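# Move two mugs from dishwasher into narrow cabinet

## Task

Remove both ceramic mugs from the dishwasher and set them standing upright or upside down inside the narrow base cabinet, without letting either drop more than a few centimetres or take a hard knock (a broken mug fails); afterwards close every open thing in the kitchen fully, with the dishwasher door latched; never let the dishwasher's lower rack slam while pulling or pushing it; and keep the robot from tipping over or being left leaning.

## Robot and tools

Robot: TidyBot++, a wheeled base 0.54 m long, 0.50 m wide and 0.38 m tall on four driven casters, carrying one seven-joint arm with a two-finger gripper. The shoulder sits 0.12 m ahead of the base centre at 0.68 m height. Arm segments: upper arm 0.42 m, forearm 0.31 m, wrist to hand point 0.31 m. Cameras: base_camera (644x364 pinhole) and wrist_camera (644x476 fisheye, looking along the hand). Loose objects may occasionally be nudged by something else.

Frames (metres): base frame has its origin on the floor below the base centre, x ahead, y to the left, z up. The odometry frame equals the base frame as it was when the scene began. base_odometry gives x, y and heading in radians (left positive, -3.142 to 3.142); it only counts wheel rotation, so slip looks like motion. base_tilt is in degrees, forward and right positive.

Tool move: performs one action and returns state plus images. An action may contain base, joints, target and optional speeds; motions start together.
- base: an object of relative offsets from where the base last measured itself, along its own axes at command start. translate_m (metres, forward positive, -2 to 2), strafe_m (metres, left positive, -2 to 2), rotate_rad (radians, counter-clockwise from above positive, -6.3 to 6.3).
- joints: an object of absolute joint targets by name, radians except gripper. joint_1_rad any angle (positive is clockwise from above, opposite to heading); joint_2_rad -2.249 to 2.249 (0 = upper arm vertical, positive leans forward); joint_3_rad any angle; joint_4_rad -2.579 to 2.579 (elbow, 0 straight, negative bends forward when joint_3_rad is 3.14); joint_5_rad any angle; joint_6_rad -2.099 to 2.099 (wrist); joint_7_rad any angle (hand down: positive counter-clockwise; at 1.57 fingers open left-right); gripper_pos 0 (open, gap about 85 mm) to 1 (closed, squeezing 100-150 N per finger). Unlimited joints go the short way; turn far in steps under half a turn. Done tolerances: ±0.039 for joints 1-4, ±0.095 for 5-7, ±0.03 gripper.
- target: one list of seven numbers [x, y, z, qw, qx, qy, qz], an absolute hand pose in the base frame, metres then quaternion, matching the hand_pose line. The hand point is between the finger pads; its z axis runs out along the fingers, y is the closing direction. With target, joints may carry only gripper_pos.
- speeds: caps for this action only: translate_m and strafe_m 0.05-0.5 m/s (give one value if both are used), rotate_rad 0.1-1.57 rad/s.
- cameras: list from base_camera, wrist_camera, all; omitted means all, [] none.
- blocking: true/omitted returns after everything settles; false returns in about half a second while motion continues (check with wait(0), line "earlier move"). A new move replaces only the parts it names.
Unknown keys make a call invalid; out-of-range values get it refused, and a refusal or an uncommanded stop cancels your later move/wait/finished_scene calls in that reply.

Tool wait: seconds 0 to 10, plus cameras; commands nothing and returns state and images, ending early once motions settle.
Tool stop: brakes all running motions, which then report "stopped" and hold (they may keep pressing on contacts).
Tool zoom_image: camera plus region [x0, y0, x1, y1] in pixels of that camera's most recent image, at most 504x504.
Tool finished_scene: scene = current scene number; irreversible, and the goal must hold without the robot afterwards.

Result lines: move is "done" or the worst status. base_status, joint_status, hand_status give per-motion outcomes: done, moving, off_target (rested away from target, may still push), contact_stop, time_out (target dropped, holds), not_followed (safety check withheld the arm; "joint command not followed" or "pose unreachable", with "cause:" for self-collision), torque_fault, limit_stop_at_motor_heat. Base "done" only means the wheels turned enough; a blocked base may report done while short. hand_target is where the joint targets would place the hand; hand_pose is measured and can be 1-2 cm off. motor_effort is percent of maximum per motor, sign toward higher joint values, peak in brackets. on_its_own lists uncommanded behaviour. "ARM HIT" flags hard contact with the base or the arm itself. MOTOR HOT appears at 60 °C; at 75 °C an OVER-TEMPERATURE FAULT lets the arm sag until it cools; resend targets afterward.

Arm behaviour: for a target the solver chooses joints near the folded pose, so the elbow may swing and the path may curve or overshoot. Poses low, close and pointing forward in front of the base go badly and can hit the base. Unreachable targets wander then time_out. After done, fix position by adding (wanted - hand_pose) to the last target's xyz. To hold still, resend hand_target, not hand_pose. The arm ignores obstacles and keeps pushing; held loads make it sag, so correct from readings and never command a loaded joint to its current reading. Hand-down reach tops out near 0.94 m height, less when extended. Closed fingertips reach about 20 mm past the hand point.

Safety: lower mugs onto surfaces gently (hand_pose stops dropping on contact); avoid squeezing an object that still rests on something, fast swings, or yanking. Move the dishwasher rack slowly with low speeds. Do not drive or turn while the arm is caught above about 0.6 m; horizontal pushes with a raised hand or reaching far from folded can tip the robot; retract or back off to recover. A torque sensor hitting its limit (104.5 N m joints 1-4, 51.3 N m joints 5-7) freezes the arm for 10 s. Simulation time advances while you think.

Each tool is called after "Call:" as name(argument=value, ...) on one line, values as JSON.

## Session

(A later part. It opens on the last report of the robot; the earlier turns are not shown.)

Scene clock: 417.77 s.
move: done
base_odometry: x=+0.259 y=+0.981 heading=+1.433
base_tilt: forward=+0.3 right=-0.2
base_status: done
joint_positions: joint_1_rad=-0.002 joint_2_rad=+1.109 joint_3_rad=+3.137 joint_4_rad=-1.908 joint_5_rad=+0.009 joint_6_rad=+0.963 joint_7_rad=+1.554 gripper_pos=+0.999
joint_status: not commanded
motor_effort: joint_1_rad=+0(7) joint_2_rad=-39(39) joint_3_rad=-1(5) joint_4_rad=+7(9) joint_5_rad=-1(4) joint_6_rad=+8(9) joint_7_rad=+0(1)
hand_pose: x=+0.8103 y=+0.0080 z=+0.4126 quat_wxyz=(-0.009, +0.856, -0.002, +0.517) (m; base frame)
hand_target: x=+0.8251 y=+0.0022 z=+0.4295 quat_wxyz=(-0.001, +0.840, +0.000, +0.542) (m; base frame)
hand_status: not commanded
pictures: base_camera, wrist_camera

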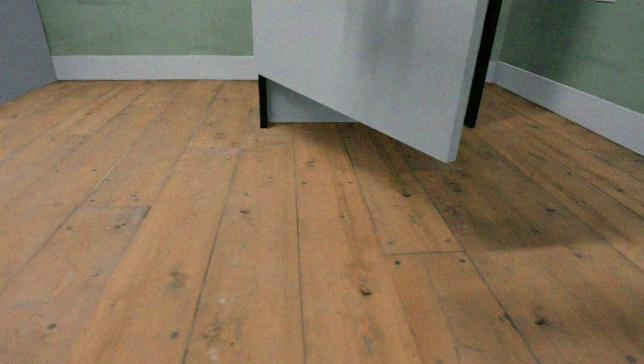

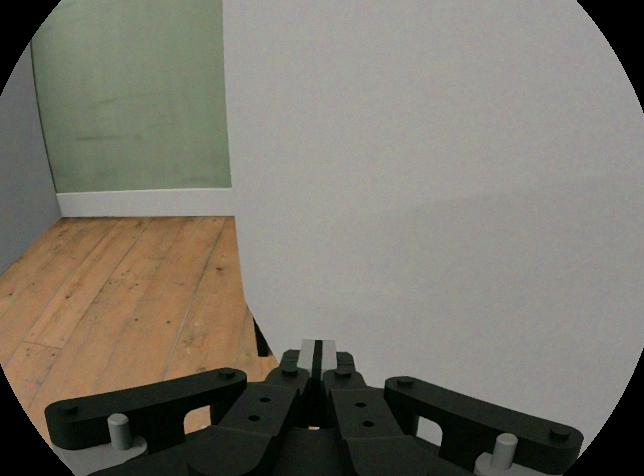

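Call:
move(base={"translate_m":0.12,"strafe_m":-0.12}, speeds={"translate_m":0.12})

Call:
move(base={"translate_m":0.1,"strafe_m":-0.03}, speeds={"translate_m":0.1})

Scene clock: 420.63 s.
move: done
base_odometry: x=+0.395 y=+1.084 heading=+1.433
base_tilt: forward=+0.3 right=-0.2
base_status: done
joint_positions: joint_1_rad=-0.004 joint_2_rad=+1.111 joint_3_rad=+3.135 joint_4_rad=-1.902 joint_5_rad=+0.009 joint_6_rad=+0.965 joint_7_rad=+1.554 gripper_pos=+0.999
joint_status: not commanded
motor_effort: joint_1_rad=+0(7) joint_2_rad=-39(41) joint_3_rad=-1(5) joint_4_rad=+7(14) joint_5_rad=-1(4) joint_6_rad=+8(10) joint_7_rad=+0(1)
hand_pose: x=+0.8126 y=+0.0102 z=+0.4139 quat_wxyz=(-0.011, +0.854, -0.002, +0.520) (m; base frame)
hand_target: x=+0.8251 y=+0.0022 z=+0.4295 quat_wxyz=(-0.001, +0.840, +0.000, +0.542) (m; base frame)
hand_status: not commanded
pictures: base_camera, wrist_camera

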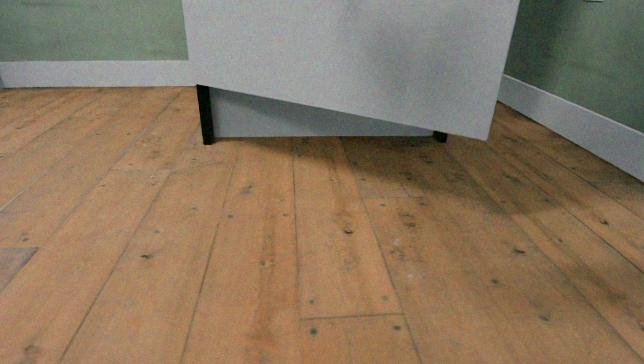

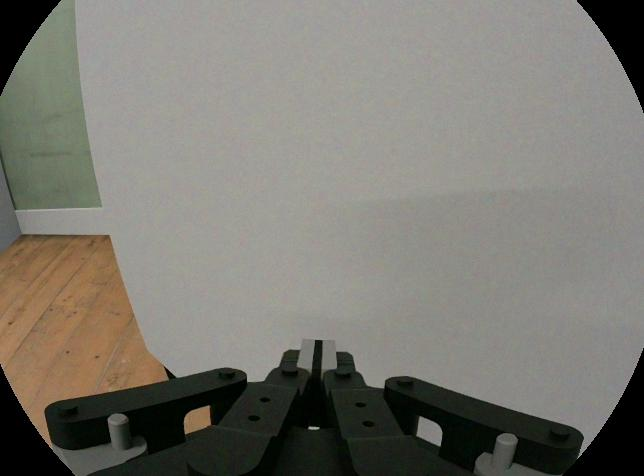

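Scene clock: 422.23 s.
move: done
base_odometry: x=+0.439 y=+1.179 heading=+1.433
base_tilt: forward=+0.3 right=-0.2
base_status: done
joint_positions: joint_1_rad=-0.004 joint_2_rad=+1.111 joint_3_rad=+3.135 joint_4_rad=-1.900 joint_5_rad=+0.009 joint_6_rad=+0.965 joint_7_rad=+1.554 gripper_pos=+0.999
joint_status: not commanded
motor_effort: joint_1_rad=+0(1) joint_2_rad=-39(40) joint_3_rad=-1(2) joint_4_rad=+7(8) joint_5_rad=-1(1) joint_6_rad=+8(9) joint_7_rad=+0(1)
hand_pose: x=+0.8137 y=+0.0102 z=+0.4147 quat_wxyz=(-0.011, +0.854, -0.002, +0.521) (m; base frame)
hand_target: x=+0.8251 y=+0.0022 z=+0.4295 quat_wxyz=(-0.001, +0.840, +0.000, +0.542) (m; base frame)
hand_status: not commanded
pictures: base_camera, wrist_camera

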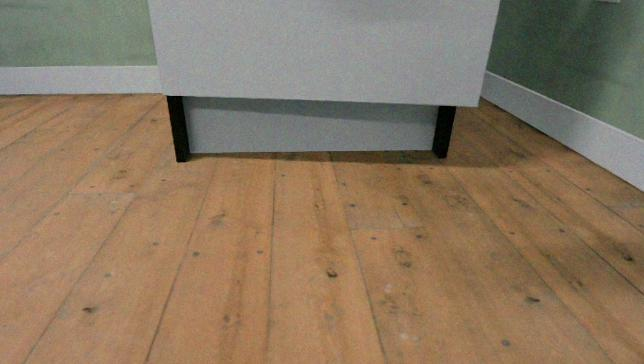

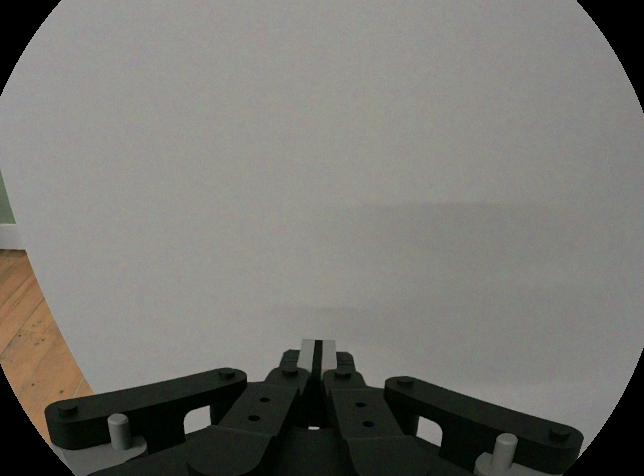

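Nearly shut.

Call:
move(base={"translate_m":0.07,"strafe_m":-0.05}, speeds={"translate_m":0.1})

Call:
move(base={"translate_m":0.05}, speeds={"translate_m":0.08})

Scene clock: 424.33 s.
move: done
base_odometry: x=+0.498 y=+1.242 heading=+1.433
base_tilt: forward=+0.3 right=-0.2
base_status: done
joint_positions: joint_1_rad=-0.004 joint_2_rad=+1.111 joint_3_rad=+3.135 joint_4_rad=-1.899 joint_5_rad=+0.009 joint_6_rad=+0.965 joint_7_rad=+1.554 gripper_pos=+0.999
joint_status: not commanded
motor_effort: joint_1_rad=+0(3) joint_2_rad=-39(40) joint_3_rad=-1(2) joint_4_rad=+7(9) joint_5_rad=-1(1) joint_6_rad=+8(9) joint_7_rad=-1(1)
hand_pose: x=+0.8143 y=+0.0100 z=+0.4152 quat_wxyz=(-0.011, +0.853, -0.002, +0.521) (m; base frame)
hand_target: x=+0.8251 y=+0.0022 z=+0.4295 quat_wxyz=(-0.001, +0.840, +0.000, +0.542) (m; base frame)
hand_status: not commanded
pictures: base_camera, wrist_camera

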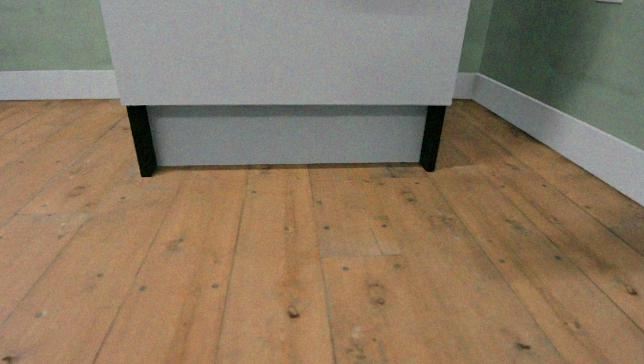

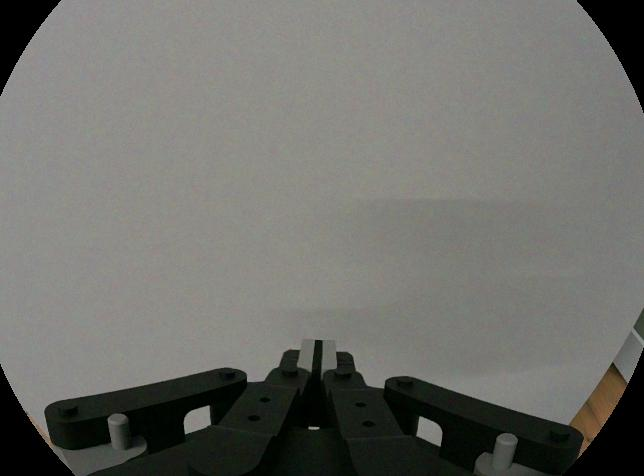

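Scene clock: 425.47 s.
move: done
base_odometry: x=+0.505 y=+1.291 heading=+1.433
base_tilt: forward=+0.3 right=-0.2
base_status: done
joint_positions: joint_1_rad=-0.004 joint_2_rad=+1.111 joint_3_rad=+3.135 joint_4_rad=-1.898 joint_5_rad=+0.009 joint_6_rad=+0.966 joint_7_rad=+1.554 gripper_pos=+0.999
joint_status: not commanded
motor_effort: joint_1_rad=+0(1) joint_2_rad=-39(40) joint_3_rad=-1(1) joint_4_rad=+7(8) joint_5_rad=-1(1) joint_6_rad=+8(9) joint_7_rad=-1(1)
hand_pose: x=+0.8146 y=+0.0100 z=+0.4154 quat_wxyz=(-0.011, +0.853, -0.002, +0.522) (m; base frame)
hand_target: x=+0.8251 y=+0.0022 z=+0.4295 quat_wxyz=(-0.001, +0.840, +0.000, +0.542) (m; base frame)
hand_status: not commanded
pictures: base_camera, wrist_camera

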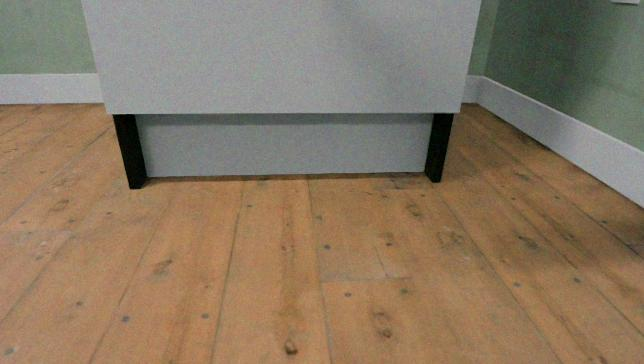

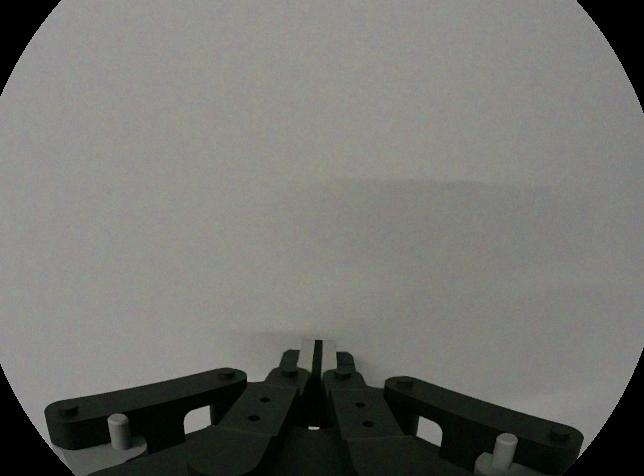

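Call:
move(base={"translate_m":0.05}, speeds={"translate_m":0.08})

Scene clock: 427.23 s.
move: done
base_odometry: x=+0.512 y=+1.341 heading=+1.433
base_tilt: forward=+0.3 right=-0.2
base_status: done
joint_positions: joint_1_rad=-0.004 joint_2_rad=+1.150 joint_3_rad=+3.135 joint_4_rad=-1.966 joint_5_rad=+0.009 joint_6_rad=+0.965 joint_7_rad=+1.554 gripper_pos=+0.999
joint_status: not commanded
motor_effort: joint_1_rad=-2(2) joint_2_rad=-46(47) joint_3_rad=-2(2) joint_4_rad=+21(24) joint_5_rad=+0(1) joint_6_rad=+15(16) joint_7_rad=+0(1)
hand_pose: x=+0.7713 y=+0.0099 z=+0.3688 quat_wxyz=(-0.010, +0.880, -0.002, +0.475) (m; base frame)
hand_target: x=+0.8251 y=+0.0022 z=+0.4295 quat_wxyz=(-0.001, +0.840, +0.000, +0.542) (m; base frame)
hand_status: not commanded
pictures: base_camera, wrist_camera

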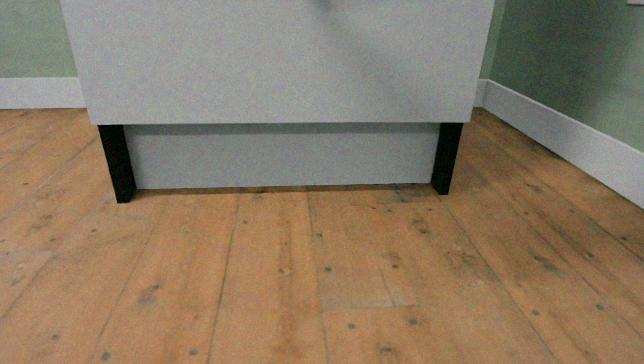

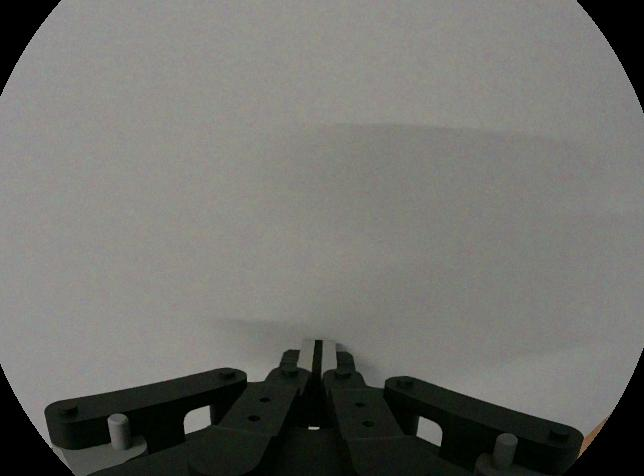

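Call:
move(base={"translate_m":-0.45}, cameras=[])

Call:
move(base={"translate_m":-0.25,"strafe_m":0.3}, joints={"joint_1_rad":0,"joint_2_rad":-0.366,"joint_3_rad":3.14,"joint_4_rad":-2.1,"joint_5_rad":0,"joint_6_rad":-0.25,"joint_7_rad":1.57})

Scene clock: 431.10 s.
move: done
base_odometry: x=+0.450 y=+0.895 heading=+1.432
base_tilt: forward=+0.3 right=-0.2
base_status: done
joint_positions: joint_1_rad=-0.004 joint_2_rad=+1.133 joint_3_rad=+3.135 joint_4_rad=-1.887 joint_5_rad=+0.009 joint_6_rad=+0.991 joint_7_rad=+1.554 gripper_pos=+0.999
joint_status: not commanded
motor_effort: joint_1_rad=+0(2) joint_2_rad=-39(47) joint_3_rad=-1(2) joint_4_rad=+7(19) joint_5_rad=-1(1) joint_6_rad=+8(15) joint_7_rad=+0(1)
hand_pose: x=+0.8173 y=+0.0100 z=+0.4105 quat_wxyz=(-0.011, +0.849, -0.002, +0.528) (m; base frame)
hand_target: x=+0.8251 y=+0.0022 z=+0.4295 quat_wxyz=(-0.001, +0.840, +0.000, +0.542) (m; base frame)
hand_status: not commanded
pictures: none
No camera images: "cameras" was empty.

Scene clock: 434.13 s.
move: done
base_odometry: x=+0.118 y=+0.689 heading=+1.433
base_tilt: forward=+0.2 right=-0.2
base_status: done
joint_positions: joint_1_rad=-0.006 joint_2_rad=-0.339 joint_3_rad=+3.135 joint_4_rad=-2.079 joint_5_rad=+0.009 joint_6_rad=-0.209 joint_7_rad=+1.554 gripper_pos=+0.999
joint_status: all done
motor_effort: joint_1_rad=+0(4) joint_2_rad=-8(42) joint_3_rad=+1(3) joint_4_rad=+22(23) joint_5_rad=-1(2) joint_6_rad=+8(10) joint_7_rad=+0(1)
hand_pose: x=+0.5781 y=+0.0069 z=+0.9112 quat_wxyz=(-0.004, +0.827, +0.002, +0.562) (m; base frame)
hand_target: x=+0.5637 y=+0.0021 z=+0.8986 quat_wxyz=(+0.000, +0.837, +0.000, +0.547) (m; base frame)
hand_status: not commanded
pictures: base_camera, wrist_camera

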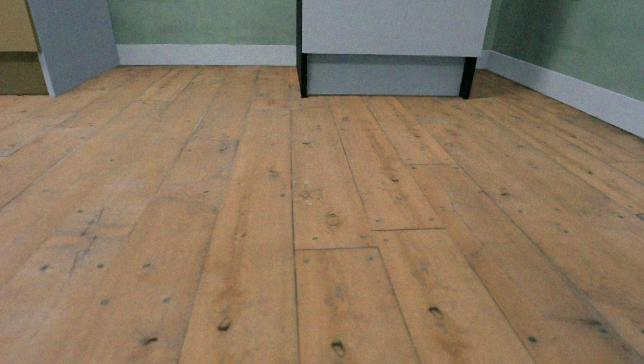

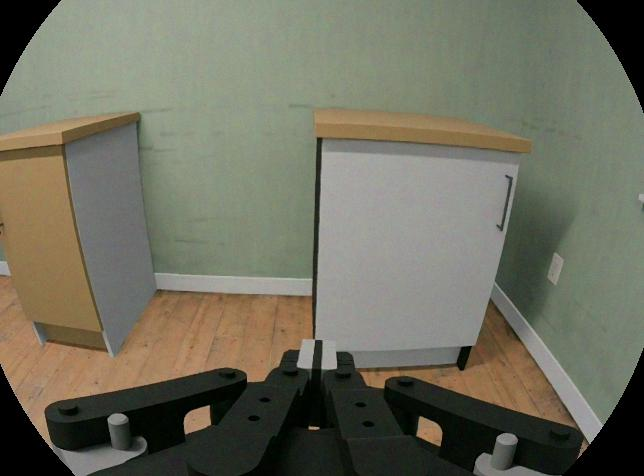

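Call:
move(base={"rotate_rad":2.2}, cameras=["wrist_camera"])

Call:
move(base={"rotate_rad":1.3}, cameras=["wrist_camera"])

Scene clock: 437.67 s.
move: done
base_odometry: x=+0.118 y=+0.689 heading=-2.651
base_tilt: forward=+0.2 right=-0.2
base_status: done
joint_positions: joint_1_rad=-0.006 joint_2_rad=-0.339 joint_3_rad=+3.135 joint_4_rad=-2.079 joint_5_rad=+0.009 joint_6_rad=-0.210 joint_7_rad=+1.554 gripper_pos=+0.999
joint_status: not commanded
motor_effort: joint_1_rad=+0(1) joint_2_rad=-8(10) joint_3_rad=+1(2) joint_4_rad=+22(23) joint_5_rad=-1(1) joint_6_rad=+8(9) joint_7_rad=-1(1)
hand_pose: x=+0.5779 y=+0.0068 z=+0.9105 quat_wxyz=(-0.004, +0.828, +0.002, +0.561) (m; base frame)
hand_target: x=+0.5637 y=+0.0021 z=+0.8986 quat_wxyz=(+0.000, +0.837, +0.000, +0.547) (m; base frame)
hand_status: not commanded
pictures: wrist_camera

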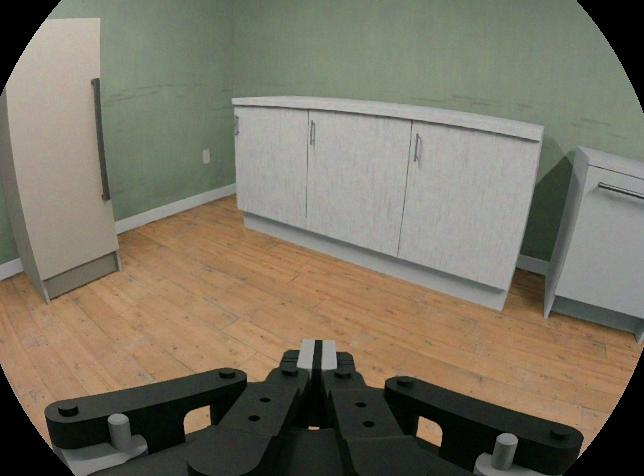

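Scene clock: 439.77 s.
move: done
base_odometry: x=+0.118 y=+0.689 heading=-1.351
base_tilt: forward=+0.2 right=-0.2
base_status: done
joint_positions: joint_1_rad=-0.006 joint_2_rad=-0.339 joint_3_rad=+3.135 joint_4_rad=-2.079 joint_5_rad=+0.009 joint_6_rad=-0.211 joint_7_rad=+1.554 gripper_pos=+0.999
joint_status: not commanded
motor_effort: joint_1_rad=+0(2) joint_2_rad=-8(9) joint_3_rad=+0(2) joint_4_rad=+22(23) joint_5_rad=-1(1) joint_6_rad=+8(9) joint_7_rad=+0(1)
hand_pose: x=+0.5778 y=+0.0067 z=+0.9103 quat_wxyz=(-0.004, +0.828, +0.002, +0.561) (m; base frame)
hand_target: x=+0.5637 y=+0.0021 z=+0.8986 quat_wxyz=(+0.000, +0.837, +0.000, +0.547) (m; base frame)
hand_status: not commanded
pictures: wrist_camera

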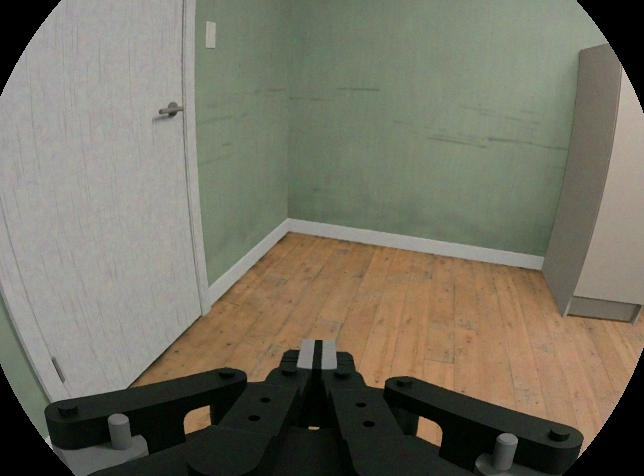

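Call:
finished_scene(scene=2)

The scene is finished: the task was done.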